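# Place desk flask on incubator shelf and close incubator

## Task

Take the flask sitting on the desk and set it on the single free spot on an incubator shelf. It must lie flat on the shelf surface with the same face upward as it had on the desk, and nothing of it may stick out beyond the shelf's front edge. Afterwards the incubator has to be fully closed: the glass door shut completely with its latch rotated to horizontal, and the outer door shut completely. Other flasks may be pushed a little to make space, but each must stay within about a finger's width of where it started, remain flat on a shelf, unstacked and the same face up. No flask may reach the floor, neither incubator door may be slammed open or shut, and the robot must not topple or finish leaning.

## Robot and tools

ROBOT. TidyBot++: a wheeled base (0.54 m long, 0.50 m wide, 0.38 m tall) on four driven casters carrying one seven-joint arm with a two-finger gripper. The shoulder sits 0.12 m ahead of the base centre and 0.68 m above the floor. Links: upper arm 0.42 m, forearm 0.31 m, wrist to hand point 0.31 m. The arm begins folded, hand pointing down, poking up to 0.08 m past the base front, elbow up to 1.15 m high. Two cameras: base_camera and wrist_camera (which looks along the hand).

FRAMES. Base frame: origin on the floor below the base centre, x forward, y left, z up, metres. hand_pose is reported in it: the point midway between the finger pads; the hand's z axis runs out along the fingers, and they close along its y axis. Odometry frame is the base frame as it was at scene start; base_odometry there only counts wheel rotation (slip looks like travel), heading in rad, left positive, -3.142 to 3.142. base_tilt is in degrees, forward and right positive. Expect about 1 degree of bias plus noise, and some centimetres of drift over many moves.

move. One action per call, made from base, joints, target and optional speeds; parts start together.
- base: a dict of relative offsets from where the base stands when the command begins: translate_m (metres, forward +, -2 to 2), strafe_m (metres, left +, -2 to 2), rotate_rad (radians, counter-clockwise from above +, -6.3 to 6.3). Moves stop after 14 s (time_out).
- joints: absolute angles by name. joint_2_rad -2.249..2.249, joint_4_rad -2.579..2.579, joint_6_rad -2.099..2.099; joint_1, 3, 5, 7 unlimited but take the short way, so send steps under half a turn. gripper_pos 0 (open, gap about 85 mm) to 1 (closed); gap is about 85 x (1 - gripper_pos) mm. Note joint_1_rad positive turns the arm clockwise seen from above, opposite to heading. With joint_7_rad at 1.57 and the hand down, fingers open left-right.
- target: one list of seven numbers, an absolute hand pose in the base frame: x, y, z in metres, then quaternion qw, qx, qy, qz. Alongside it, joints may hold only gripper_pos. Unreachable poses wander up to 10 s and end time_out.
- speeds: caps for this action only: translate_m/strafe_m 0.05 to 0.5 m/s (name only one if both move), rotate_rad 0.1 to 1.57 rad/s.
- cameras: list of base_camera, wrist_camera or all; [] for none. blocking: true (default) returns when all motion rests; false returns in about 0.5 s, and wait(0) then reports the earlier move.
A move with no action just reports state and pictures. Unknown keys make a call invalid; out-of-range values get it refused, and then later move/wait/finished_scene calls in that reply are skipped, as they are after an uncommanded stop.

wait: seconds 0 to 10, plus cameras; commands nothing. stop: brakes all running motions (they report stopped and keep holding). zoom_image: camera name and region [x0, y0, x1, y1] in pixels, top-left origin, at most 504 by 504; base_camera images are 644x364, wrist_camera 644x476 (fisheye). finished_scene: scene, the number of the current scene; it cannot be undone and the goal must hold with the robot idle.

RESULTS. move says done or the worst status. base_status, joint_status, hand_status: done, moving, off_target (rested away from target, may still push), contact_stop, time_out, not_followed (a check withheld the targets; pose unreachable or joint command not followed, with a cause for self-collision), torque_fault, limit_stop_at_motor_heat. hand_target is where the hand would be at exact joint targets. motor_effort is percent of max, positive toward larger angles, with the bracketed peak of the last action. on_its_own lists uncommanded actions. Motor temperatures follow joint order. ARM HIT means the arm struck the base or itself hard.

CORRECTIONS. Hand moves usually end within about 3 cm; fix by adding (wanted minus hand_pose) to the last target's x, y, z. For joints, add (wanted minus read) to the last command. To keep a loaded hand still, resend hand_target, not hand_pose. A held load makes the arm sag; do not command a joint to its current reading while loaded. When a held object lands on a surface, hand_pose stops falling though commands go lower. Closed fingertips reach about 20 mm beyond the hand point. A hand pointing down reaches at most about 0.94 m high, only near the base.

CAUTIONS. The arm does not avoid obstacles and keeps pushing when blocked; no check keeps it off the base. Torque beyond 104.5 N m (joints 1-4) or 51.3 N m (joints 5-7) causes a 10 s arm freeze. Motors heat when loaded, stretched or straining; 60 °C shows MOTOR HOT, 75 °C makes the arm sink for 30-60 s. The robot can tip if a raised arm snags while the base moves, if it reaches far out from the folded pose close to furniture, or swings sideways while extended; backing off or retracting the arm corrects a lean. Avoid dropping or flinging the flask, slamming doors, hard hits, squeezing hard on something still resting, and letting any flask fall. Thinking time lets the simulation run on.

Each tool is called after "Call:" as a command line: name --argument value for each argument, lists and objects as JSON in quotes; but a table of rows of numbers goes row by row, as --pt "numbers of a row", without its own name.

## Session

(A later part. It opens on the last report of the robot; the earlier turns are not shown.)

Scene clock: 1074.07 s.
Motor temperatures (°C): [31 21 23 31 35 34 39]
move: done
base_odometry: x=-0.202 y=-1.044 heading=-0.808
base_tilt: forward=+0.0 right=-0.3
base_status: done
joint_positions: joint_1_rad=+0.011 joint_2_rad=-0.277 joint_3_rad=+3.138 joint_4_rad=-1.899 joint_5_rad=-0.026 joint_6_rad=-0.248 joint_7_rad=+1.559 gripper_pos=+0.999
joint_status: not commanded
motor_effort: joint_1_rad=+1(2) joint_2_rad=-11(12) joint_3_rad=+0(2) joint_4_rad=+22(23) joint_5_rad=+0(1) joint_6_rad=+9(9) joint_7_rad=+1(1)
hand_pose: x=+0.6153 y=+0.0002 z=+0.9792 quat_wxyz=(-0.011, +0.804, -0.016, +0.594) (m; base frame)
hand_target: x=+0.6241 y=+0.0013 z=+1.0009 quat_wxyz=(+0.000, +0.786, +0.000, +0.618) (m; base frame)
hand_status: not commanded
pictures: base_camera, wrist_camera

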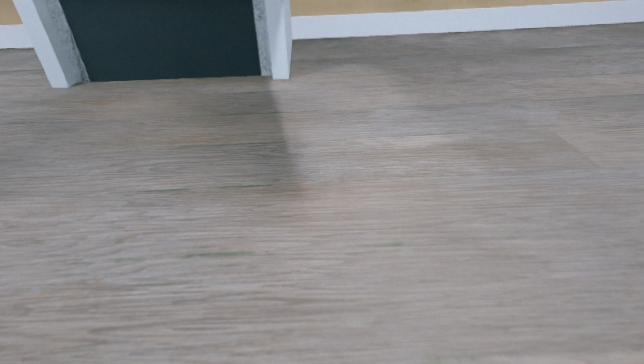

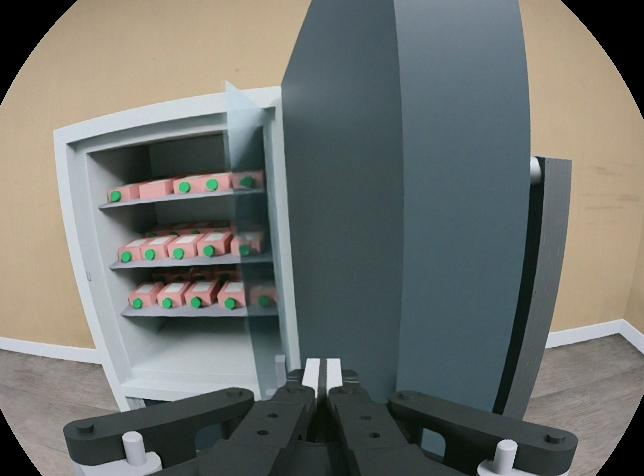

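Call:
move --base '{"translate_m": 0.15, "strafe_m": 0.045}' --speeds '{"translate_m": 0.15}' --cameras '["wrist_camera"]'

Scene clock: 1097.23 s.
Motor temperatures (°C): [31 21 23 31 35 34 39]
move: done
base_odometry: x=-0.066 y=-1.121 heading=-0.808
base_tilt: forward=+0.1 right=-0.3
base_status: done
joint_positions: joint_1_rad=+0.006 joint_2_rad=-0.266 joint_3_rad=+3.137 joint_4_rad=-1.896 joint_5_rad=-0.026 joint_6_rad=-0.244 joint_7_rad=+1.559 gripper_pos=+0.999
joint_status: not commanded
motor_effort: joint_1_rad=-1(2) joint_2_rad=-12(15) joint_3_rad=+0(3) joint_4_rad=+22(23) joint_5_rad=+0(1) joint_6_rad=+9(10) joint_7_rad=+0(1)
hand_pose: x=+0.6191 y=+0.0028 z=+0.9762 quat_wxyz=(-0.013, +0.806, -0.013, +0.592) (m; base frame)
hand_target: x=+0.6241 y=+0.0013 z=+1.0009 quat_wxyz=(+0.000, +0.786, +0.000, +0.618) (m; base frame)
hand_status: not commanded
pictures: wrist_camera

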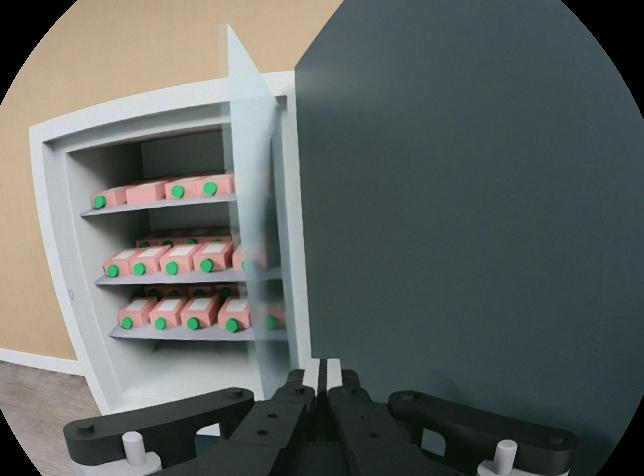

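Call:
move --base '{"translate_m": 0.15}' --speeds '{"translate_m": 0.12}' --cameras '["wrist_camera"]'

Scene clock: 1110.87 s.
Motor temperatures (°C): [31 21 23 31 35 34 39]
move: done
base_odometry: x=+0.038 y=-1.230 heading=-0.808
base_tilt: forward=+0.1 right=-0.3
base_status: done
joint_positions: joint_1_rad=+0.004 joint_2_rad=-0.261 joint_3_rad=+3.139 joint_4_rad=-1.894 joint_5_rad=-0.026 joint_6_rad=-0.240 joint_7_rad=+1.559 gripper_pos=+0.999
joint_status: not commanded
motor_effort: joint_1_rad=+0(4) joint_2_rad=-12(15) joint_3_rad=+0(4) joint_4_rad=+22(25) joint_5_rad=+0(1) joint_6_rad=+9(11) joint_7_rad=+0(1)
hand_pose: x=+0.6213 y=+0.0029 z=+0.9765 quat_wxyz=(-0.013, +0.805, -0.013, +0.593) (m; base frame)
hand_target: x=+0.6241 y=+0.0013 z=+1.0009 quat_wxyz=(+0.000, +0.786, +0.000, +0.618) (m; base frame)
hand_status: not commanded
pictures: wrist_camera

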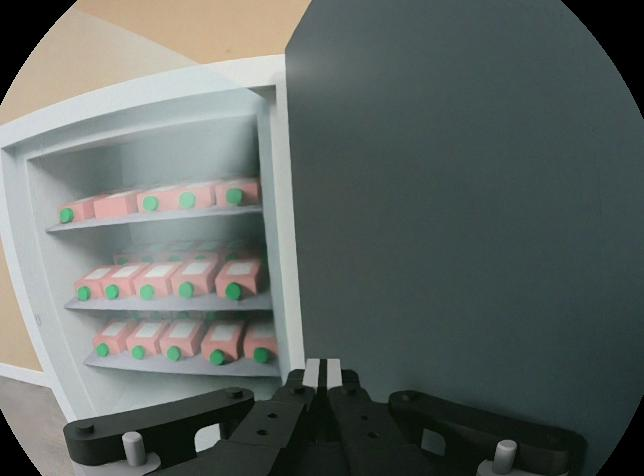

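Call:
move --base '{"translate_m": 0.04, "strafe_m": 0.2}' --speeds '{"strafe_m": 0.07}' --cameras '["wrist_camera"]'

Scene clock: 1143.47 s.
Motor temperatures (°C): [31 21 23 31 35 34 39]
move: done
base_odometry: x=+0.210 y=-1.120 heading=-0.808
base_tilt: forward=+0.1 right=-0.3
base_status: done
joint_positions: joint_1_rad=+0.004 joint_2_rad=-0.261 joint_3_rad=+3.140 joint_4_rad=-1.894 joint_5_rad=-0.026 joint_6_rad=-0.240 joint_7_rad=+1.559 gripper_pos=+0.999
joint_status: not commanded
motor_effort: joint_1_rad=-1(3) joint_2_rad=-12(13) joint_3_rad=+0(3) joint_4_rad=+22(23) joint_5_rad=+0(1) joint_6_rad=+8(9) joint_7_rad=+1(1)
hand_pose: x=+0.6213 y=+0.0021 z=+0.9764 quat_wxyz=(-0.013, +0.805, -0.014, +0.593) (m; base frame)
hand_target: x=+0.6241 y=+0.0013 z=+1.0009 quat_wxyz=(+0.000, +0.786, +0.000, +0.618) (m; base frame)
hand_status: not commanded
pictures: wrist_camera

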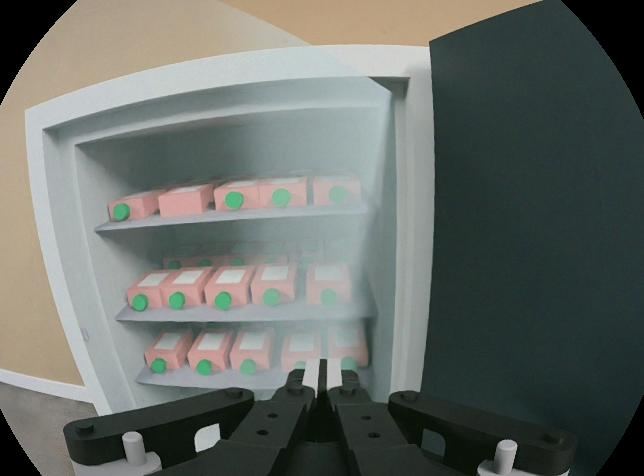

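Call:
move --base '{"translate_m": 0.05, "strafe_m": 0.14}' --speeds '{"strafe_m": 0.07}' --cameras '["wrist_camera"]'

Call:
move --base '{"translate_m": 0.08, "strafe_m": 0.09}' --speeds '{"strafe_m": 0.07}' --cameras '["wrist_camera"]'

Scene clock: 1151.93 s.
Motor temperatures (°C): [31 21 23 31 35 34 39]
move: done
base_odometry: x=+0.346 y=-1.060 heading=-0.808
base_tilt: forward=+0.0 right=-0.3
base_status: done
joint_positions: joint_1_rad=+0.004 joint_2_rad=-0.261 joint_3_rad=+3.140 joint_4_rad=-1.894 joint_5_rad=-0.026 joint_6_rad=-0.240 joint_7_rad=+1.559 gripper_pos=+0.999
joint_status: not commanded
motor_effort: joint_1_rad=+0(3) joint_2_rad=-12(13) joint_3_rad=-1(4) joint_4_rad=+22(22) joint_5_rad=+0(1) joint_6_rad=+9(9) joint_7_rad=+1(1)
hand_pose: x=+0.6212 y=+0.0018 z=+0.9766 quat_wxyz=(-0.012, +0.805, -0.014, +0.593) (m; base frame)
hand_target: x=+0.6241 y=+0.0013 z=+1.0009 quat_wxyz=(+0.000, +0.786, +0.000, +0.618) (m; base frame)
hand_status: not commanded
pictures: wrist_camera

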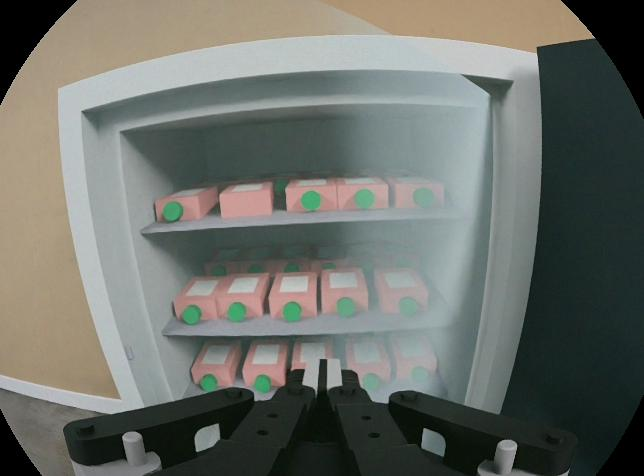

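Scene clock: 1154.17 s.
Motor temperatures (°C): [31 21 23 31 35 34 39]
move: done
base_odometry: x=+0.467 y=-1.055 heading=-0.807
base_tilt: forward=+0.0 right=-0.3
base_status: done
joint_positions: joint_1_rad=+0.005 joint_2_rad=-0.263 joint_3_rad=+3.141 joint_4_rad=-1.893 joint_5_rad=-0.026 joint_6_rad=-0.240 joint_7_rad=+1.559 gripper_pos=+0.999
joint_status: not commanded
motor_effort: joint_1_rad=+0(3) joint_2_rad=-12(14) joint_3_rad=+1(4) joint_4_rad=+22(24) joint_5_rad=+0(1) joint_6_rad=+9(10) joint_7_rad=+0(1)
hand_pose: x=+0.6209 y=+0.0011 z=+0.9772 quat_wxyz=(-0.012, +0.805, -0.015, +0.593) (m; base frame)
hand_target: x=+0.6241 y=+0.0013 z=+1.0009 quat_wxyz=(+0.000, +0.786, +0.000, +0.618) (m; base frame)
hand_status: not commanded
pictures: wrist_camera

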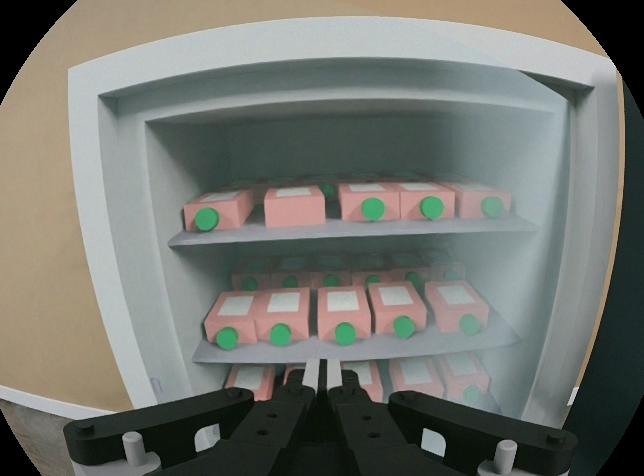

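Call:
move --base '{"translate_m": 0.1, "strafe_m": 0.07}' --speeds '{"translate_m": 0.07}' --cameras '["wrist_camera"]'

Call:
move --base '{"translate_m": 0.1, "strafe_m": 0.05}' --speeds '{"translate_m": 0.06}'

Scene clock: 1165.00 s.
Motor temperatures (°C): [31 21 23 31 35 34 39]
move: done
base_odometry: x=+0.586 y=-1.079 heading=-0.807
base_tilt: forward=+0.0 right=-0.4
base_status: done
joint_positions: joint_1_rad=+0.005 joint_2_rad=-0.263 joint_3_rad=+3.141 joint_4_rad=-1.893 joint_5_rad=-0.026 joint_6_rad=-0.240 joint_7_rad=+1.559 gripper_pos=+0.999
joint_status: not commanded
motor_effort: joint_1_rad=+0(3) joint_2_rad=-12(14) joint_3_rad=-1(3) joint_4_rad=+22(25) joint_5_rad=+0(1) joint_6_rad=+9(12) joint_7_rad=+1(1)
hand_pose: x=+0.6207 y=+0.0011 z=+0.9777 quat_wxyz=(-0.012, +0.804, -0.015, +0.594) (m; base frame)
hand_target: x=+0.6241 y=+0.0013 z=+1.0009 quat_wxyz=(+0.000, +0.786, +0.000, +0.618) (m; base frame)
hand_status: not commanded
pictures: wrist_camera

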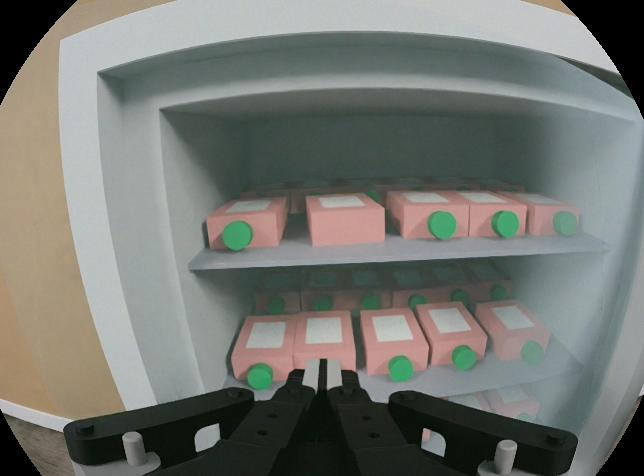

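Scene clock: 1167.33 s.
Motor temperatures (°C): [31 21 23 31 35 34 39]
move: done
base_odometry: x=+0.692 y=-1.116 heading=-0.807
base_tilt: forward=+0.0 right=-0.3
base_status: done
joint_positions: joint_1_rad=+0.005 joint_2_rad=-0.264 joint_3_rad=+3.141 joint_4_rad=-1.893 joint_5_rad=-0.026 joint_6_rad=-0.240 joint_7_rad=+1.559 gripper_pos=+0.999
joint_status: not commanded
motor_effort: joint_1_rad=-1(2) joint_2_rad=-12(15) joint_3_rad=+0(2) joint_4_rad=+22(24) joint_5_rad=+0(1) joint_6_rad=+9(11) joint_7_rad=+0(1)
hand_pose: x=+0.6206 y=+0.0010 z=+0.9781 quat_wxyz=(-0.012, +0.804, -0.015, +0.594) (m; base frame)
hand_target: x=+0.6241 y=+0.0013 z=+1.0009 quat_wxyz=(+0.000, +0.786, +0.000, +0.618) (m; base frame)
hand_status: not commanded
pictures: base_camera, wrist_camera

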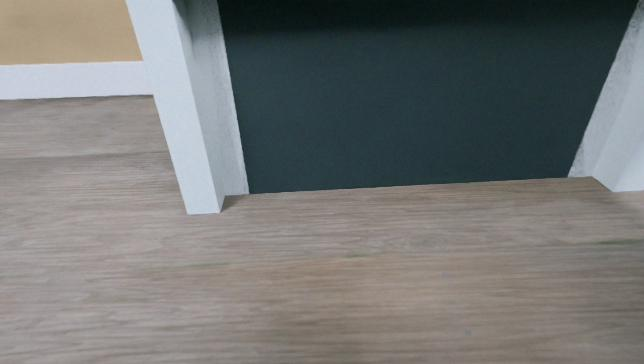

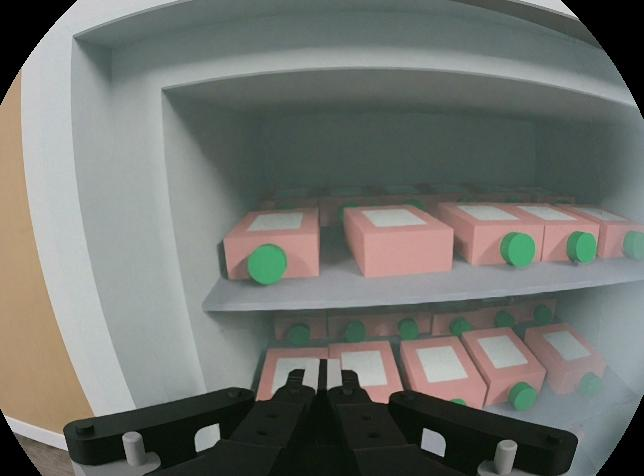

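Call:
move --base '{"translate_m": 0.06, "strafe_m": 0.01}' --speeds '{"translate_m": 0.05}' --cameras '["wrist_camera"]'

Scene clock: 1175.50 s.
Motor temperatures (°C): [31 21 23 31 35 34 39]
move: done
base_odometry: x=+0.741 y=-1.153 heading=-0.807
base_tilt: forward=+0.1 right=-0.3
base_status: done
joint_positions: joint_1_rad=+0.005 joint_2_rad=-0.264 joint_3_rad=+3.141 joint_4_rad=-1.893 joint_5_rad=-0.026 joint_6_rad=-0.240 joint_7_rad=+1.559 gripper_pos=+0.999
joint_status: not commanded
motor_effort: joint_1_rad=-1(2) joint_2_rad=-12(15) joint_3_rad=+0(2) joint_4_rad=+22(24) joint_5_rad=+1(1) joint_6_rad=+9(11) joint_7_rad=+0(1)
hand_pose: x=+0.6207 y=+0.0010 z=+0.9782 quat_wxyz=(-0.012, +0.804, -0.015, +0.594) (m; base frame)
hand_target: x=+0.6241 y=+0.0013 z=+1.0009 quat_wxyz=(+0.000, +0.786, +0.000, +0.618) (m; base frame)
hand_status: not commanded
pictures: wrist_camera

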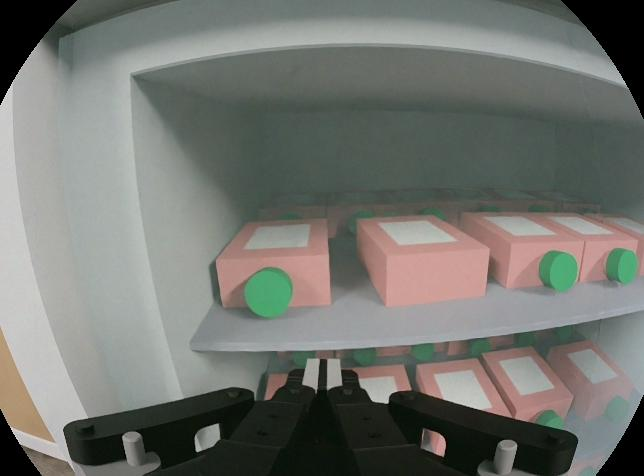

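Call:
move --base '{"translate_m": 0.025}' --speeds '{"translate_m": 0.05}' --cameras '["wrist_camera"]'

Scene clock: 1181.97 s.
Motor temperatures (°C): [31 21 23 31 35 34 39]
move: done
base_odometry: x=+0.758 y=-1.171 heading=-0.807
base_tilt: forward=+0.0 right=-0.3
base_status: done
joint_positions: joint_1_rad=+0.005 joint_2_rad=-0.264 joint_3_rad=+3.141 joint_4_rad=-1.893 joint_5_rad=-0.026 joint_6_rad=-0.240 joint_7_rad=+1.559 gripper_pos=+0.999
joint_status: not commanded
motor_effort: joint_1_rad=+0(1) joint_2_rad=-12(15) joint_3_rad=-2(2) joint_4_rad=+22(23) joint_5_rad=+0(0) joint_6_rad=+9(10) joint_7_rad=+1(1)
hand_pose: x=+0.6206 y=+0.0010 z=+0.9785 quat_wxyz=(-0.012, +0.804, -0.015, +0.594) (m; base frame)
hand_target: x=+0.6241 y=+0.0013 z=+1.0009 quat_wxyz=(+0.000, +0.786, +0.000, +0.618) (m; base frame)
hand_status: not commanded
pictures: wrist_camera

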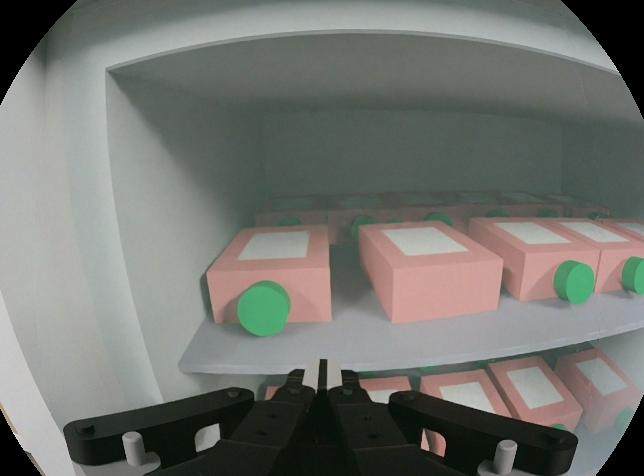

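Call:
move --base '{"translate_m": 0.015}' --speeds '{"translate_m": 0.05}' --cameras '["wrist_camera"]'

Scene clock: 1186.40 s.
Motor temperatures (°C): [31 21 23 31 35 34 39]
move: done
base_odometry: x=+0.768 y=-1.181 heading=-0.807
base_tilt: forward=+0.0 right=-0.3
base_status: done
joint_positions: joint_1_rad=+0.005 joint_2_rad=-0.287 joint_3_rad=+3.141 joint_4_rad=-1.909 joint_5_rad=-0.026 joint_6_rad=-0.242 joint_7_rad=+1.559 gripper_pos=+0.999
joint_status: not commanded
motor_effort: joint_1_rad=-1(1) joint_2_rad=-7(12) joint_3_rad=+0(1) joint_4_rad=+27(30) joint_5_rad=+0(1) joint_6_rad=+14(17) joint_7_rad=+0(1)
hand_pose: x=+0.6117 y=+0.0011 z=+0.9796 quat_wxyz=(-0.012, +0.802, -0.015, +0.596) (m; base frame)
hand_target: x=+0.6241 y=+0.0013 z=+1.0009 quat_wxyz=(+0.000, +0.786, +0.000, +0.618) (m; base frame)
hand_status: not commanded
pictures: wrist_camera

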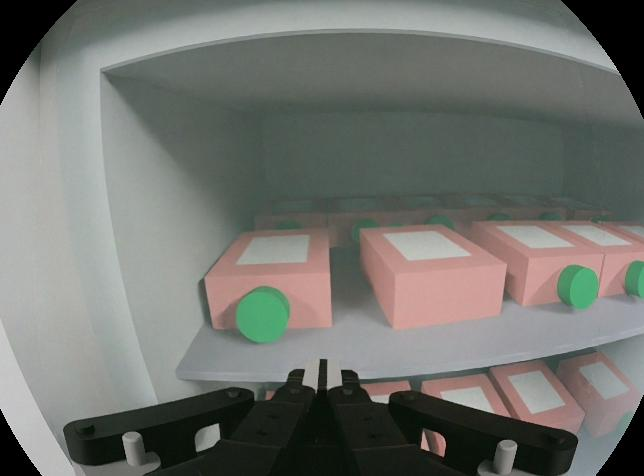

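Call:
move --base '{"translate_m": -0.35}' --speeds '{"translate_m": 0.15}' --cameras '["wrist_camera"]'

Scene clock: 1193.03 s.
Motor temperatures (°C): [31 21 23 31 35 34 39]
move: done
base_odometry: x=+0.526 y=-0.928 heading=-0.807
base_tilt: forward=+0.0 right=-0.3
base_status: done
joint_positions: joint_1_rad=+0.005 joint_2_rad=-0.267 joint_3_rad=+3.141 joint_4_rad=-1.888 joint_5_rad=-0.026 joint_6_rad=-0.221 joint_7_rad=+1.559 gripper_pos=+0.999
joint_status: not commanded
motor_effort: joint_1_rad=-1(1) joint_2_rad=-11(15) joint_3_rad=-1(2) joint_4_rad=+22(25) joint_5_rad=+0(1) joint_6_rad=+9(13) joint_7_rad=+1(1)
hand_pose: x=+0.6218 y=+0.0008 z=+0.9885 quat_wxyz=(-0.012, +0.796, -0.015, +0.605) (m; base frame)
hand_target: x=+0.6241 y=+0.0013 z=+1.0009 quat_wxyz=(+0.000, +0.786, +0.000, +0.618) (m; base frame)
hand_status: not commanded
pictures: wrist_camera

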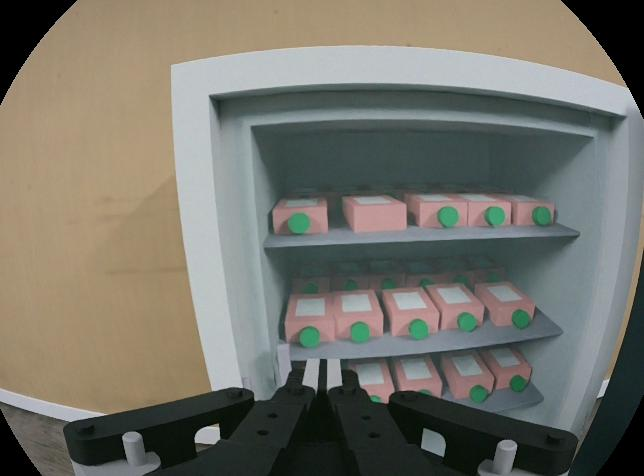

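Call:
move --joints '{"joint_2_rad": 0.201, "joint_4_rad": -2.282, "joint_6_rad": 0.762}' --cameras '["wrist_camera"]'

Scene clock: 1204.50 s.
Motor temperatures (°C): [31 21 23 31 35 34 39]
move: done
base_odometry: x=+0.526 y=-0.928 heading=-0.807
base_tilt: forward=+0.1 right=-0.3
base_status: not commanded
joint_positions: joint_1_rad=+0.005 joint_2_rad=+0.198 joint_3_rad=+3.141 joint_4_rad=-2.270 joint_5_rad=-0.026 joint_6_rad=+0.710 joint_7_rad=+1.559 gripper_pos=+0.999
joint_status: all done
motor_effort: joint_1_rad=-1(2) joint_2_rad=-23(26) joint_3_rad=-1(2) joint_4_rad=+16(22) joint_5_rad=+0(1) joint_6_rad=+9(10) joint_7_rad=+1(1)
hand_pose: x=+0.7036 y=-0.0067 z=+0.7906 quat_wxyz=(-0.002, +0.770, -0.019, +0.638) (m; base frame)
hand_target: x=+0.7032 y=+0.0013 z=+0.7989 quat_wxyz=(+0.000, +0.758, +0.000, +0.652) (m; base frame)
hand_status: not commanded
pictures: wrist_camera

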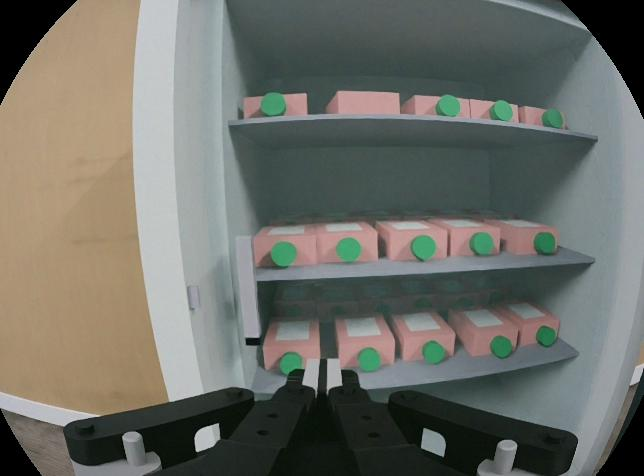

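Call:
zoom_image --camera "wrist_camera" --region '[170, 200, 330, 400]'

Scaled by 2.520.

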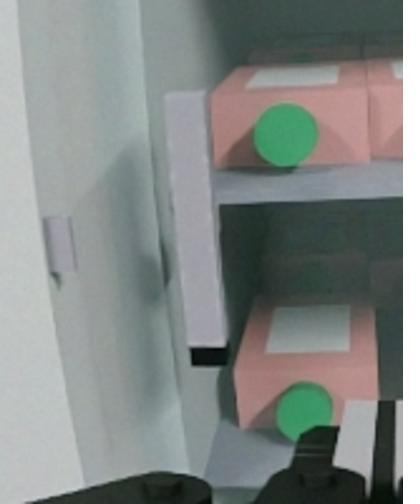

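Call:
zoom_image --camera "wrist_camera" --region '[180, 225, 280, 355]'

Scaled by 3.877.

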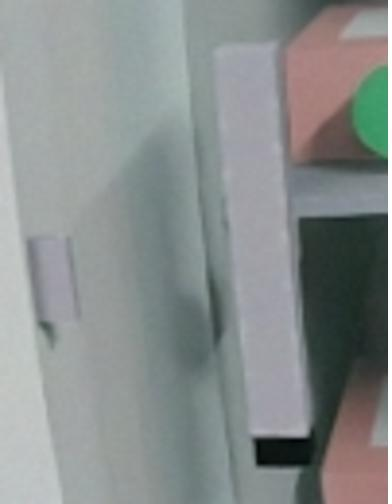

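Call:
move --base '{"strafe_m": 0.3, "translate_m": 0.0}' --joints '{"joint_1_rad": 0.5}' --speeds '{"strafe_m": 0.2}' --cameras '["wrist_camera"]'

Scene clock: 1226.90 s.
Motor temperatures (°C): [31 21 23 31 35 34 39]
move: done
base_odometry: x=+0.743 y=-0.721 heading=-0.807
base_tilt: forward=+0.0 right=-0.3
base_status: done
joint_positions: joint_1_rad=+0.490 joint_2_rad=+0.198 joint_3_rad=+3.141 joint_4_rad=-2.272 joint_5_rad=-0.026 joint_6_rad=+0.714 joint_7_rad=+1.559 gripper_pos=+0.999
joint_status: all done
motor_effort: joint_1_rad=-1(4) joint_2_rad=-23(24) joint_3_rad=-1(4) joint_4_rad=+16(17) joint_5_rad=+0(1) joint_6_rad=+9(9) joint_7_rad=+0(1)
hand_pose: x=+0.6327 y=-0.2786 z=+0.7907 quat_wxyz=(+0.152, +0.742, -0.204, +0.620) (m; base frame)
hand_target: x=+0.6323 y=-0.2789 z=+0.7989 quat_wxyz=(+0.161, +0.735, -0.188, +0.632) (m; base frame)
hand_status: not commanded
pictures: wrist_camera

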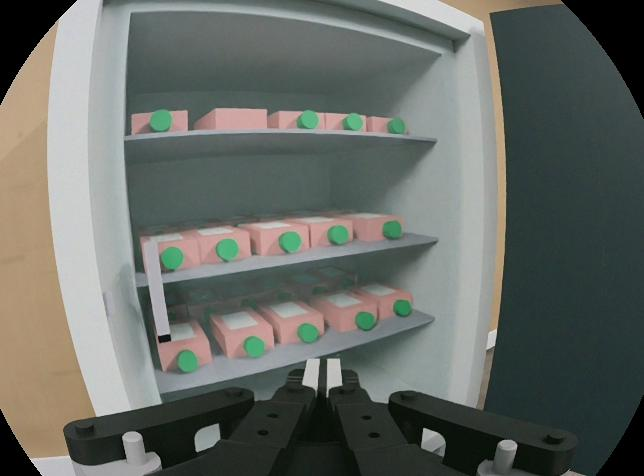

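Call:
zoom_image --camera "wrist_camera" --region '[80, 220, 220, 360]'

Scaled by 3.600.

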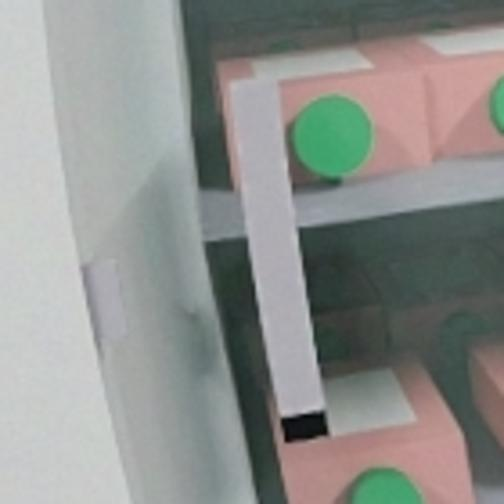

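Call:
move --base '{"strafe_m": -0.285}' --joints '{"joint_1_rad": 0.0, "joint_2_rad": 0.153, "joint_4_rad": -2.247, "joint_6_rad": 0.68}' --speeds '{"strafe_m": 0.2}' --cameras '["wrist_camera"]'

Call:
move --base '{"translate_m": 0.12}' --speeds '{"translate_m": 0.1}' --cameras '["wrist_camera"]'

Scene clock: 1268.53 s.
Motor temperatures (°C): [31 21 23 31 35 34 39]
move: done
base_odometry: x=+0.537 y=-0.918 heading=-0.806
base_tilt: forward=+0.0 right=-0.3
base_status: done
joint_positions: joint_1_rad=+0.009 joint_2_rad=+0.176 joint_3_rad=+3.142 joint_4_rad=-2.265 joint_5_rad=-0.026 joint_6_rad=+0.714 joint_7_rad=+1.559 gripper_pos=+0.999
joint_status: all done
motor_effort: joint_1_rad=-1(2) joint_2_rad=-23(24) joint_3_rad=-1(4) joint_4_rad=+16(17) joint_5_rad=+1(1) joint_6_rad=+9(10) joint_7_rad=+0(1)
hand_pose: x=+0.7027 y=-0.0097 z=+0.8070 quat_wxyz=(-0.001, +0.760, -0.021, +0.650) (m; base frame)
hand_target: x=+0.7033 y=+0.0014 z=+0.8196 quat_wxyz=(+0.000, +0.758, +0.000, +0.652) (m; base frame)
hand_status: not commanded
pictures: wrist_camera

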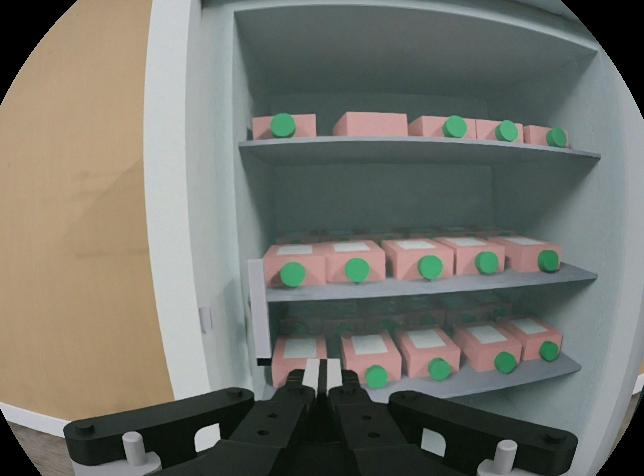

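Scene clock: 1270.37 s.
Motor temperatures (°C): [31 21 23 31 35 34 39]
move: done
base_odometry: x=+0.620 y=-1.005 heading=-0.806
base_tilt: forward=+0.0 right=-0.3
base_status: done
joint_positions: joint_1_rad=+0.009 joint_2_rad=+0.167 joint_3_rad=+3.142 joint_4_rad=-2.260 joint_5_rad=-0.026 joint_6_rad=+0.714 joint_7_rad=+1.559 gripper_pos=+0.999
joint_status: not commanded
motor_effort: joint_1_rad=+0(2) joint_2_rad=-23(26) joint_3_rad=-1(2) joint_4_rad=+16(18) joint_5_rad=+0(1) joint_6_rad=+9(10) joint_7_rad=+1(1)
hand_pose: x=+0.7031 y=-0.0096 z=+0.8149 quat_wxyz=(-0.001, +0.755, -0.021, +0.655) (m; base frame)
hand_target: x=+0.7033 y=+0.0014 z=+0.8196 quat_wxyz=(+0.000, +0.758, +0.000, +0.652) (m; base frame)
hand_status: not commanded
pictures: wrist_camera

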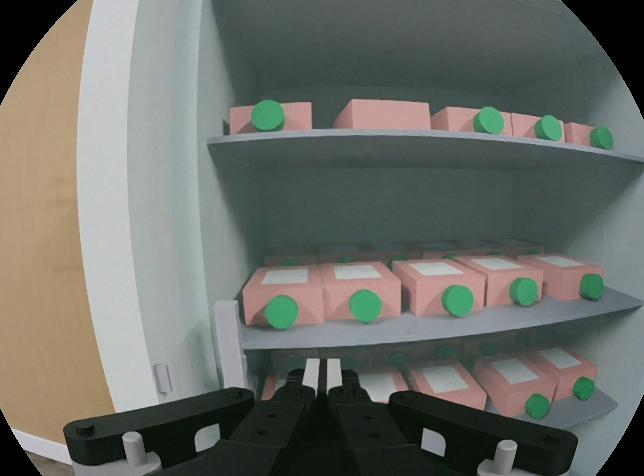

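Call:
move --base '{"translate_m": 0.09}' --speeds '{"translate_m": 0.08}' --cameras '["wrist_camera"]'

Scene clock: 1285.03 s.
Motor temperatures (°C): [31 21 23 31 35 34 39]
move: done
base_odometry: x=+0.682 y=-1.070 heading=-0.806
base_tilt: forward=+0.1 right=-0.3
base_status: done
joint_positions: joint_1_rad=+0.009 joint_2_rad=+0.164 joint_3_rad=+3.142 joint_4_rad=-2.258 joint_5_rad=-0.026 joint_6_rad=+0.714 joint_7_rad=+1.559 gripper_pos=+0.999
joint_status: not commanded
motor_effort: joint_1_rad=+0(2) joint_2_rad=-22(26) joint_3_rad=+0(2) joint_4_rad=+16(18) joint_5_rad=+1(1) joint_6_rad=+9(9) joint_7_rad=+1(1)
hand_pose: x=+0.7032 y=-0.0096 z=+0.8175 quat_wxyz=(-0.001, +0.754, -0.021, +0.657) (m; base frame)
hand_target: x=+0.7033 y=+0.0014 z=+0.8196 quat_wxyz=(+0.000, +0.758, +0.000, +0.652) (m; base frame)
hand_status: not commanded
pictures: wrist_camera

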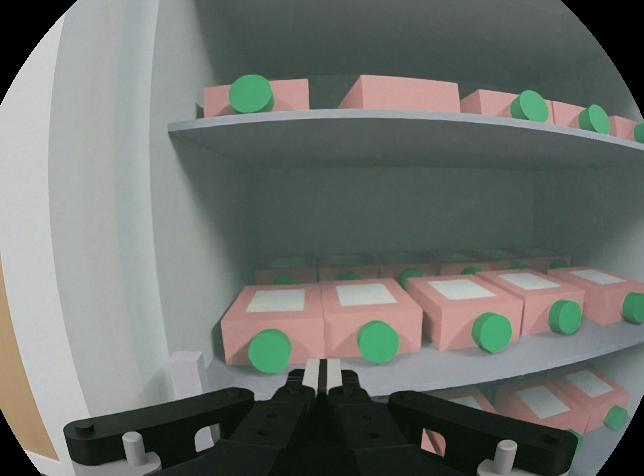

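Call:
move --joints '{"joint_2_rad": 0.177, "joint_4_rad": -2.268, "joint_6_rad": 0.721}' --cameras '[]'

Call:
move --base '{"strafe_m": 0.055}' --speeds '{"strafe_m": 0.05}' --cameras '["wrist_camera"]'

Scene clock: 1296.93 s.
Motor temperatures (°C): [31 21 23 31 35 34 39]
move: done
base_odometry: x=+0.682 y=-1.070 heading=-0.806
base_tilt: forward=+0.1 right=-0.4
base_status: not commanded
joint_positions: joint_1_rad=+0.009 joint_2_rad=+0.174 joint_3_rad=+3.142 joint_4_rad=-2.265 joint_5_rad=-0.026 joint_6_rad=+0.718 joint_7_rad=+1.559 gripper_pos=+0.999
joint_status: all done
motor_effort: joint_1_rad=-1(1) joint_2_rad=-22(24) joint_3_rad=+0(2) joint_4_rad=+17(17) joint_5_rad=+0(1) joint_6_rad=+9(10) joint_7_rad=+0(1)
hand_pose: x=+0.7028 y=-0.0097 z=+0.8098 quat_wxyz=(-0.001, +0.758, -0.021, +0.652) (m; base frame)
hand_target: x=+0.7024 y=+0.0013 z=+0.8074 quat_wxyz=(+0.000, +0.759, +0.000, +0.651) (m; base frame)
hand_status: not commanded
pictures: none
No camera images: "cameras" was empty.

Scene clock: 1298.50 s.
Motor temperatures (°C): [31 21 23 31 35 34 39]
move: done
base_odometry: x=+0.722 y=-1.032 heading=-0.806
base_tilt: forward=-0.1 right=-0.3
base_status: done
joint_positions: joint_1_rad=+0.007 joint_2_rad=+0.174 joint_3_rad=+3.142 joint_4_rad=-2.265 joint_5_rad=-0.026 joint_6_rad=+0.718 joint_7_rad=+1.559 gripper_pos=+0.999
joint_status: not commanded
motor_effort: joint_1_rad=+0(4) joint_2_rad=-22(23) joint_3_rad=-2(3) joint_4_rad=+16(17) joint_5_rad=+0(1) joint_6_rad=+9(9) joint_7_rad=+1(1)
hand_pose: x=+0.7028 y=-0.0085 z=+0.8098 quat_wxyz=(-0.001, +0.758, -0.020, +0.652) (m; base frame)
hand_target: x=+0.7024 y=+0.0013 z=+0.8074 quat_wxyz=(+0.000, +0.759, +0.000, +0.651) (m; base frame)
hand_status: not commanded
pictures: wrist_camera

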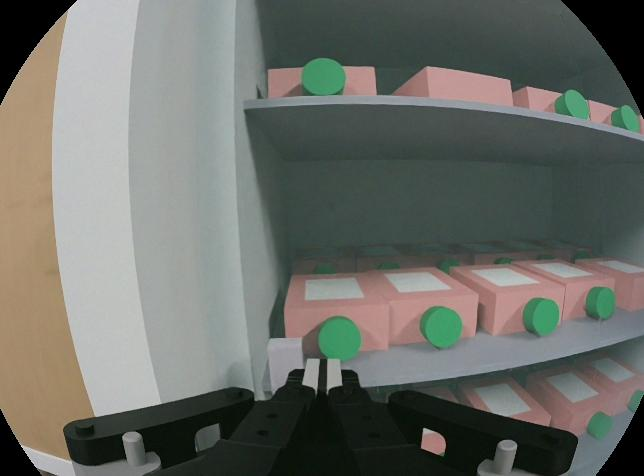

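Call:
move --base '{"strafe_m": 0.03}' --speeds '{"strafe_m": 0.05}' --cameras '["wrist_camera"]'

Scene clock: 1302.77 s.
Motor temperatures (°C): [31 21 23 31 35 34 39]
move: done
base_odometry: x=+0.744 y=-1.011 heading=-0.806
base_tilt: forward=+0.1 right=-0.4
base_status: done
joint_positions: joint_1_rad=+0.005 joint_2_rad=+0.174 joint_3_rad=+3.142 joint_4_rad=-2.265 joint_5_rad=-0.026 joint_6_rad=+0.718 joint_7_rad=+1.559 gripper_pos=+0.999
joint_status: not commanded
motor_effort: joint_1_rad=+0(3) joint_2_rad=-23(24) joint_3_rad=-1(3) joint_4_rad=+16(17) joint_5_rad=+0(1) joint_6_rad=+9(9) joint_7_rad=+0(1)
hand_pose: x=+0.7029 y=-0.0072 z=+0.8098 quat_wxyz=(-0.002, +0.758, -0.020, +0.652) (m; base frame)
hand_target: x=+0.7024 y=+0.0013 z=+0.8074 quat_wxyz=(+0.000, +0.759, +0.000, +0.651) (m; base frame)
hand_status: not commanded
pictures: wrist_camera

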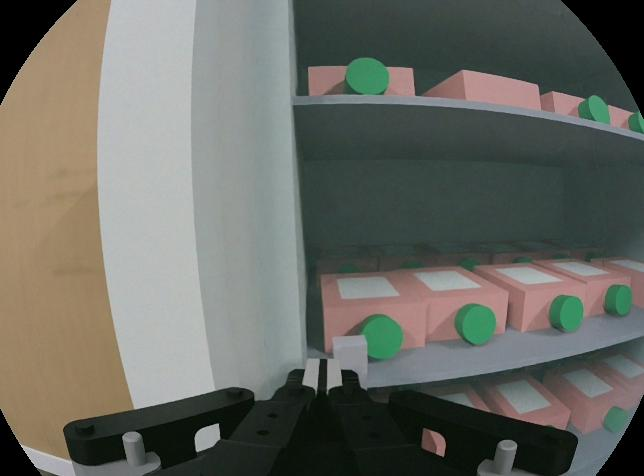

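Call:
move --base '{"strafe_m": -0.07}' --speeds '{"strafe_m": 0.1}' --cameras '[]'

Call:
move --base '{"translate_m": 0.03}' --speeds '{"translate_m": 0.05}' --cameras '["wrist_camera"]'

Scene clock: 1310.30 s.
Motor temperatures (°C): [31 21 23 31 35 34 39]
move: done
base_odometry: x=+0.693 y=-1.059 heading=-0.806
base_tilt: forward=+0.0 right=-0.3
base_status: done
joint_positions: joint_1_rad=+0.002 joint_2_rad=+0.174 joint_3_rad=+3.142 joint_4_rad=-2.265 joint_5_rad=-0.026 joint_6_rad=+0.718 joint_7_rad=+1.559 gripper_pos=+0.999
joint_status: not commanded
motor_effort: joint_1_rad=-1(2) joint_2_rad=-22(24) joint_3_rad=-1(3) joint_4_rad=+16(17) joint_5_rad=+0(1) joint_6_rad=+9(9) joint_7_rad=+0(1)
hand_pose: x=+0.7029 y=-0.0057 z=+0.8098 quat_wxyz=(-0.003, +0.758, -0.019, +0.652) (m; base frame)
hand_target: x=+0.7024 y=+0.0013 z=+0.8074 quat_wxyz=(+0.000, +0.759, +0.000, +0.651) (m; base frame)
hand_status: not commanded
pictures: none
No camera images: "cameras" was empty.

Scene clock: 1311.37 s.
Motor temperatures (°C): [31 21 23 31 35 34 39]
move: done
base_odometry: x=+0.714 y=-1.081 heading=-0.806
base_tilt: forward=+0.1 right=-0.3
base_status: done
joint_positions: joint_1_rad=+0.002 joint_2_rad=+0.176 joint_3_rad=+3.142 joint_4_rad=-2.265 joint_5_rad=-0.026 joint_6_rad=+0.718 joint_7_rad=+1.559 gripper_pos=+0.999
joint_status: not commanded
motor_effort: joint_1_rad=-1(2) joint_2_rad=-22(25) joint_3_rad=-1(2) joint_4_rad=+16(17) joint_5_rad=+1(1) joint_6_rad=+9(9) joint_7_rad=+1(1)
hand_pose: x=+0.7031 y=-0.0057 z=+0.8087 quat_wxyz=(-0.003, +0.758, -0.019, +0.651) (m; base frame)
hand_target: x=+0.7024 y=+0.0013 z=+0.8074 quat_wxyz=(+0.000, +0.759, +0.000, +0.651) (m; base frame)
hand_status: not commanded
pictures: wrist_camera

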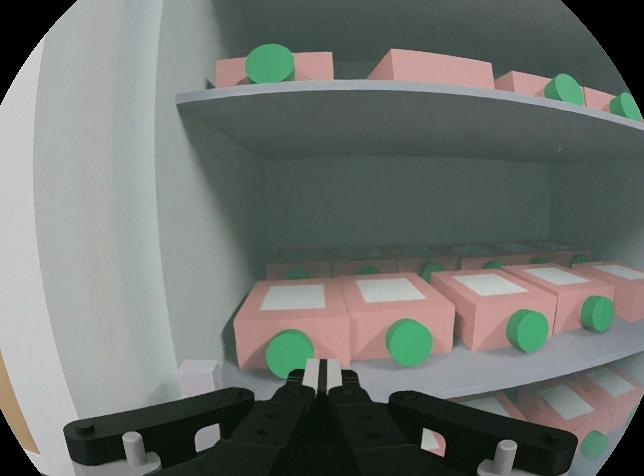

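Call:
move --base '{"translate_m": 0.015}' --speeds '{"translate_m": 0.05}' --cameras '[]'

Call:
move --base '{"strafe_m": 0.06}' --speeds '{"strafe_m": 0.05}' --cameras '["wrist_camera"]'

Scene clock: 1318.53 s.
Motor temperatures (°C): [31 21 23 31 35 34 39]
move: done
base_odometry: x=+0.725 y=-1.092 heading=-0.806
base_tilt: forward=+0.1 right=-0.3
base_status: done
joint_positions: joint_1_rad=+0.002 joint_2_rad=+0.178 joint_3_rad=+3.142 joint_4_rad=-2.265 joint_5_rad=-0.026 joint_6_rad=+0.718 joint_7_rad=+1.559 gripper_pos=+0.999
joint_status: not commanded
motor_effort: joint_1_rad=-1(1) joint_2_rad=-23(26) joint_3_rad=-1(2) joint_4_rad=+16(17) joint_5_rad=+0(1) joint_6_rad=+9(9) joint_7_rad=+0(1)
hand_pose: x=+0.7032 y=-0.0057 z=+0.8078 quat_wxyz=(-0.003, +0.759, -0.019, +0.651) (m; base frame)
hand_target: x=+0.7024 y=+0.0013 z=+0.8074 quat_wxyz=(+0.000, +0.759, +0.000, +0.651) (m; base frame)
hand_status: not commanded
pictures: none
No camera images: "cameras" was empty.

Scene clock: 1320.20 s.
Motor temperatures (°C): [31 21 23 31 35 34 39]
move: done
base_odometry: x=+0.768 y=-1.050 heading=-0.806
base_tilt: forward=+0.0 right=-0.3
base_status: done
joint_positions: joint_1_rad=+0.026 joint_2_rad=+0.178 joint_3_rad=+3.164 joint_4_rad=-2.265 joint_5_rad=-0.026 joint_6_rad=+0.718 joint_7_rad=+1.559 gripper_pos=+0.999
joint_status: not commanded
motor_effort: joint_1_rad=-5(8) joint_2_rad=-22(23) joint_3_rad=-6(8) joint_4_rad=+15(18) joint_5_rad=+3(5) joint_6_rad=+9(9) joint_7_rad=+1(1)
hand_pose: x=+0.7026 y=-0.0317 z=+0.8078 quat_wxyz=(+0.014, +0.758, -0.035, +0.651) (m; base frame)
hand_target: x=+0.7024 y=+0.0013 z=+0.8074 quat_wxyz=(+0.000, +0.759, +0.000, +0.651) (m; base frame)
hand_status: not commanded
pictures: wrist_camera

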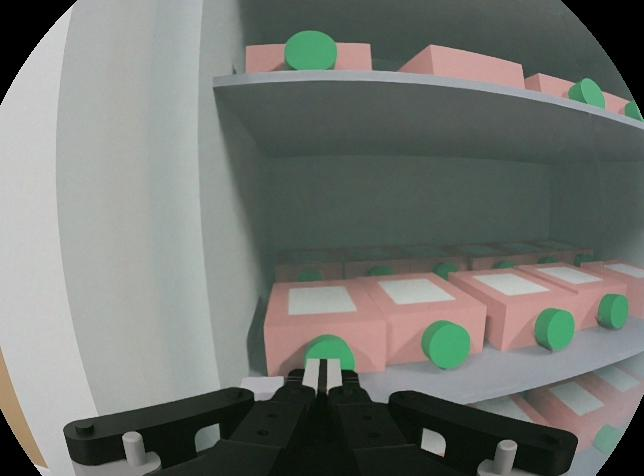

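Call:
move --base '{"strafe_m": 0.03}' --speeds '{"strafe_m": 0.05}' --cameras '["wrist_camera"]'

Scene clock: 1326.67 s.
Motor temperatures (°C): [31 21 23 31 35 34 39]
move: done
base_odometry: x=+0.790 y=-1.030 heading=-0.806
base_tilt: forward=+0.0 right=-0.4
base_status: done
joint_positions: joint_1_rad=+0.052 joint_2_rad=+0.178 joint_3_rad=+3.190 joint_4_rad=-2.265 joint_5_rad=-0.026 joint_6_rad=+0.718 joint_7_rad=+1.559 gripper_pos=+0.999
joint_status: not commanded
motor_effort: joint_1_rad=-10(13) joint_2_rad=-23(24) joint_3_rad=-10(13) joint_4_rad=+15(18) joint_5_rad=+5(7) joint_6_rad=+8(9) joint_7_rad=+0(1)
hand_pose: x=+0.7006 y=-0.0614 z=+0.8078 quat_wxyz=(+0.032, +0.757, -0.053, +0.650) (m; base frame)
hand_target: x=+0.7024 y=+0.0013 z=+0.8074 quat_wxyz=(+0.000, +0.759, +0.000, +0.651) (m; base frame)
hand_status: not commanded
pictures: wrist_camera

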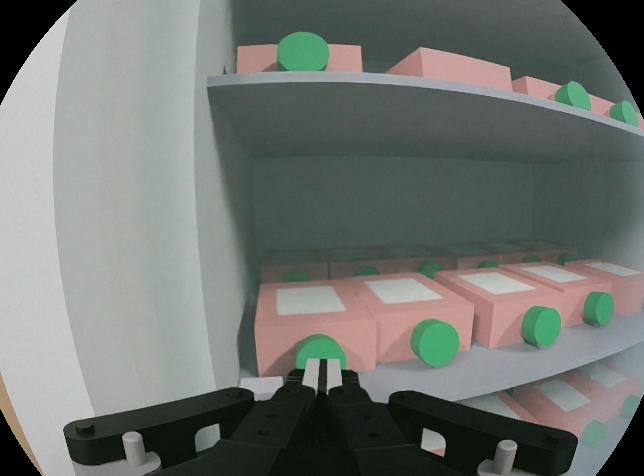

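Call:
move --base '{"strafe_m": -0.12}' --speeds '{"strafe_m": 0.1}' --cameras '[]'

Call:
move --joints '{"joint_1_rad": 0.0, "joint_3_rad": 3.1416, "joint_2_rad": 0.387, "joint_4_rad": -2.374, "joint_6_rad": 1.04}' --cameras '["wrist_camera"]'

Scene clock: 1340.97 s.
Motor temperatures (°C): [31 21 23 31 35 34 39]
move: done
base_odometry: x=+0.703 y=-1.113 heading=-0.806
base_tilt: forward=+0.0 right=-0.3
base_status: done
joint_positions: joint_1_rad=+0.006 joint_2_rad=+0.178 joint_3_rad=+3.153 joint_4_rad=-2.265 joint_5_rad=-0.026 joint_6_rad=+0.718 joint_7_rad=+1.559 gripper_pos=+0.999
joint_status: not commanded
motor_effort: joint_1_rad=+0(9) joint_2_rad=-23(23) joint_3_rad=-1(11) joint_4_rad=+16(17) joint_5_rad=+0(5) joint_6_rad=+9(9) joint_7_rad=+0(1)
hand_pose: x=+0.7033 y=-0.0137 z=+0.8077 quat_wxyz=(+0.003, +0.759, -0.023, +0.651) (m; base frame)
hand_target: x=+0.7024 y=+0.0013 z=+0.8074 quat_wxyz=(+0.000, +0.759, +0.000, +0.651) (m; base frame)
hand_status: not commanded
pictures: none
No camera images: "cameras" was empty.

Scene clock: 1342.47 s.
Motor temperatures (°C): [31 21 23 31 35 34 39]
move: done
base_odometry: x=+0.703 y=-1.113 heading=-0.806
base_tilt: forward=+0.0 right=-0.3
base_status: not commanded
joint_positions: joint_1_rad=+0.006 joint_2_rad=+0.389 joint_3_rad=+3.153 joint_4_rad=-2.363 joint_5_rad=-0.026 joint_6_rad=+0.988 joint_7_rad=+1.559 gripper_pos=+0.999
joint_status: all done
motor_effort: joint_1_rad=+0(1) joint_2_rad=-26(28) joint_3_rad=-1(2) joint_4_rad=+12(16) joint_5_rad=+0(1) joint_6_rad=+9(10) joint_7_rad=+0(1)
hand_pose: x=+0.7033 y=-0.0148 z=+0.7207 quat_wxyz=(+0.007, +0.772, -0.022, +0.636) (m; base frame)
hand_target: x=+0.7024 y=+0.0013 z=+0.7330 quat_wxyz=(+0.000, +0.758, +0.000, +0.652) (m; base frame)
hand_status: not commanded
pictures: wrist_camera

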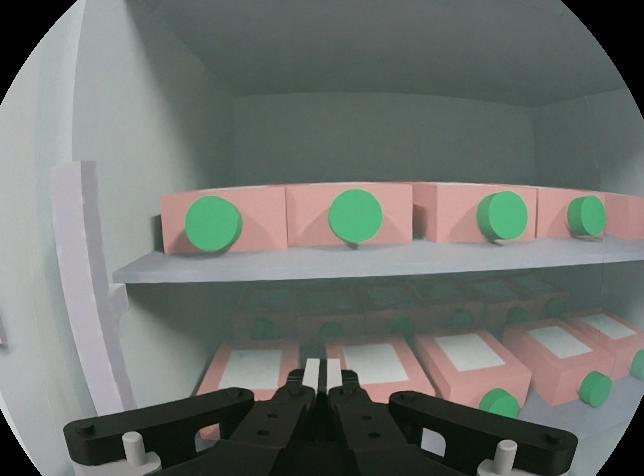

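Call:
move --joints '{"joint_2_rad": 0.362, "joint_4_rad": -2.36, "joint_6_rad": 1.002}' --cameras '[]'

Call:
move --base '{"strafe_m": 0.085}' --speeds '{"strafe_m": 0.05}' --cameras '["wrist_camera"]'

Scene clock: 1351.90 s.
Motor temperatures (°C): [31 21 23 31 35 34 39]
move: done
base_odometry: x=+0.703 y=-1.113 heading=-0.806
base_tilt: forward=+0.1 right=-0.3
base_status: not commanded
joint_positions: joint_1_rad=+0.006 joint_2_rad=+0.378 joint_3_rad=+3.153 joint_4_rad=-2.363 joint_5_rad=-0.026 joint_6_rad=+0.990 joint_7_rad=+1.559 gripper_pos=+0.999
joint_status: all done
motor_effort: joint_1_rad=+0(1) joint_2_rad=-26(27) joint_3_rad=-1(2) joint_4_rad=+12(13) joint_5_rad=+1(1) joint_6_rad=+9(10) joint_7_rad=+1(1)
hand_pose: x=+0.7030 y=-0.0148 z=+0.7276 quat_wxyz=(+0.007, +0.767, -0.022, +0.641) (m; base frame)
hand_target: x=+0.7039 y=+0.0013 z=+0.7419 quat_wxyz=(+0.000, +0.758, +0.000, +0.652) (m; base frame)
hand_status: not commanded
pictures: none
No camera images: "cameras" was empty.

Scene clock: 1354.07 s.
Motor temperatures (°C): [31 21 23 31 35 34 39]
move: done
base_odometry: x=+0.765 y=-1.054 heading=-0.806
base_tilt: forward=+0.1 right=-0.3
base_status: done
joint_positions: joint_1_rad=+0.004 joint_2_rad=+0.378 joint_3_rad=+3.152 joint_4_rad=-2.363 joint_5_rad=-0.026 joint_6_rad=+0.990 joint_7_rad=+1.559 gripper_pos=+0.999
joint_status: not commanded
motor_effort: joint_1_rad=-1(4) joint_2_rad=-26(28) joint_3_rad=-2(3) joint_4_rad=+12(14) joint_5_rad=+1(2) joint_6_rad=+9(10) joint_7_rad=+0(1)
hand_pose: x=+0.7030 y=-0.0131 z=+0.7277 quat_wxyz=(+0.006, +0.767, -0.021, +0.641) (m; base frame)
hand_target: x=+0.7039 y=+0.0013 z=+0.7419 quat_wxyz=(+0.000, +0.758, +0.000, +0.652) (m; base frame)
hand_status: not commanded
pictures: wrist_camera

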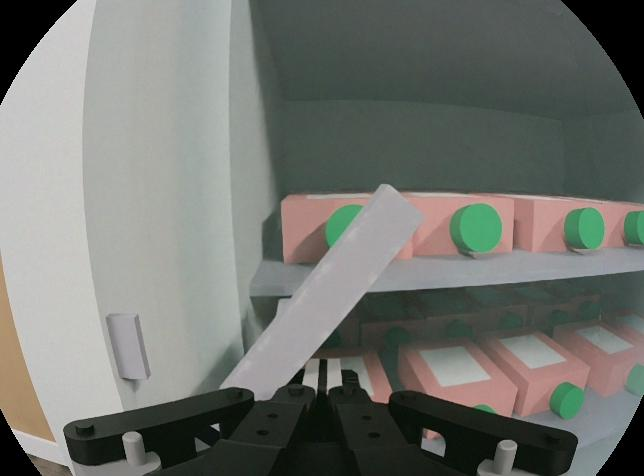

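Call:
move --base '{"strafe_m": 0.03}' --speeds '{"strafe_m": 0.05}' --cameras '["wrist_camera"]'

Scene clock: 1364.43 s.
Motor temperatures (°C): [31 21 23 31 35 34 39]
move: done
base_odometry: x=+0.787 y=-1.033 heading=-0.806
base_tilt: forward=+0.0 right=-0.4
base_status: done
joint_positions: joint_1_rad=+0.004 joint_2_rad=+0.378 joint_3_rad=+3.151 joint_4_rad=-2.363 joint_5_rad=-0.026 joint_6_rad=+0.990 joint_7_rad=+1.559 gripper_pos=+0.999
joint_status: not commanded
motor_effort: joint_1_rad=+0(4) joint_2_rad=-26(27) joint_3_rad=-1(4) joint_4_rad=+12(13) joint_5_rad=+0(2) joint_6_rad=+9(10) joint_7_rad=+0(1)
hand_pose: x=+0.7030 y=-0.0128 z=+0.7277 quat_wxyz=(+0.006, +0.767, -0.021, +0.641) (m; base frame)
hand_target: x=+0.7039 y=+0.0013 z=+0.7419 quat_wxyz=(+0.000, +0.758, +0.000, +0.652) (m; base frame)
hand_status: not commanded
pictures: wrist_camera

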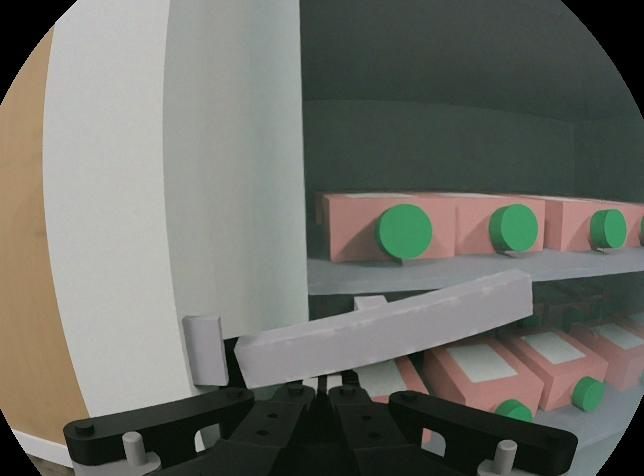

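Call:
move --joints '{"joint_2_rad": 0.32, "joint_4_rad": -2.339, "joint_6_rad": 0.938}' --cameras '["wrist_camera"]'

Scene clock: 1372.03 s.
Motor temperatures (°C): [31 21 23 31 35 34 39]
move: done
base_odometry: x=+0.787 y=-1.033 heading=-0.806
base_tilt: forward=+0.1 right=-0.3
base_status: not commanded
joint_positions: joint_1_rad=+0.004 joint_2_rad=+0.353 joint_3_rad=+3.151 joint_4_rad=-2.358 joint_5_rad=-0.026 joint_6_rad=+0.953 joint_7_rad=+1.559 gripper_pos=+0.999
joint_status: all done
motor_effort: joint_1_rad=-1(1) joint_2_rad=-27(28) joint_3_rad=-2(2) joint_4_rad=+16(16) joint_5_rad=+0(1) joint_6_rad=+11(13) joint_7_rad=+0(1)
hand_pose: x=+0.7015 y=-0.0127 z=+0.7335 quat_wxyz=(+0.005, +0.769, -0.021, +0.638) (m; base frame)
hand_target: x=+0.7050 y=+0.0013 z=+0.7562 quat_wxyz=(+0.000, +0.758, +0.000, +0.652) (m; base frame)
hand_status: not commanded
pictures: wrist_camera

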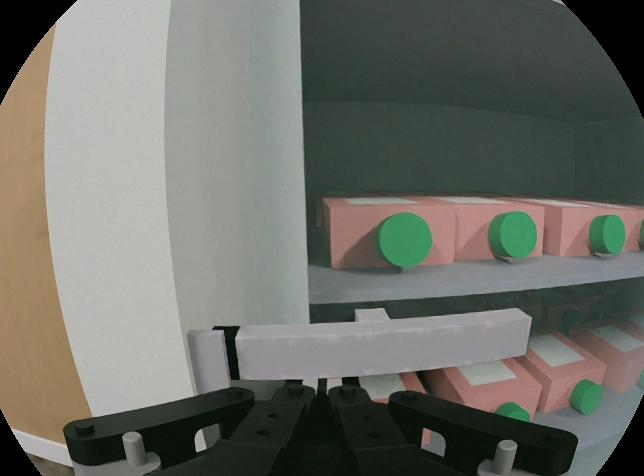

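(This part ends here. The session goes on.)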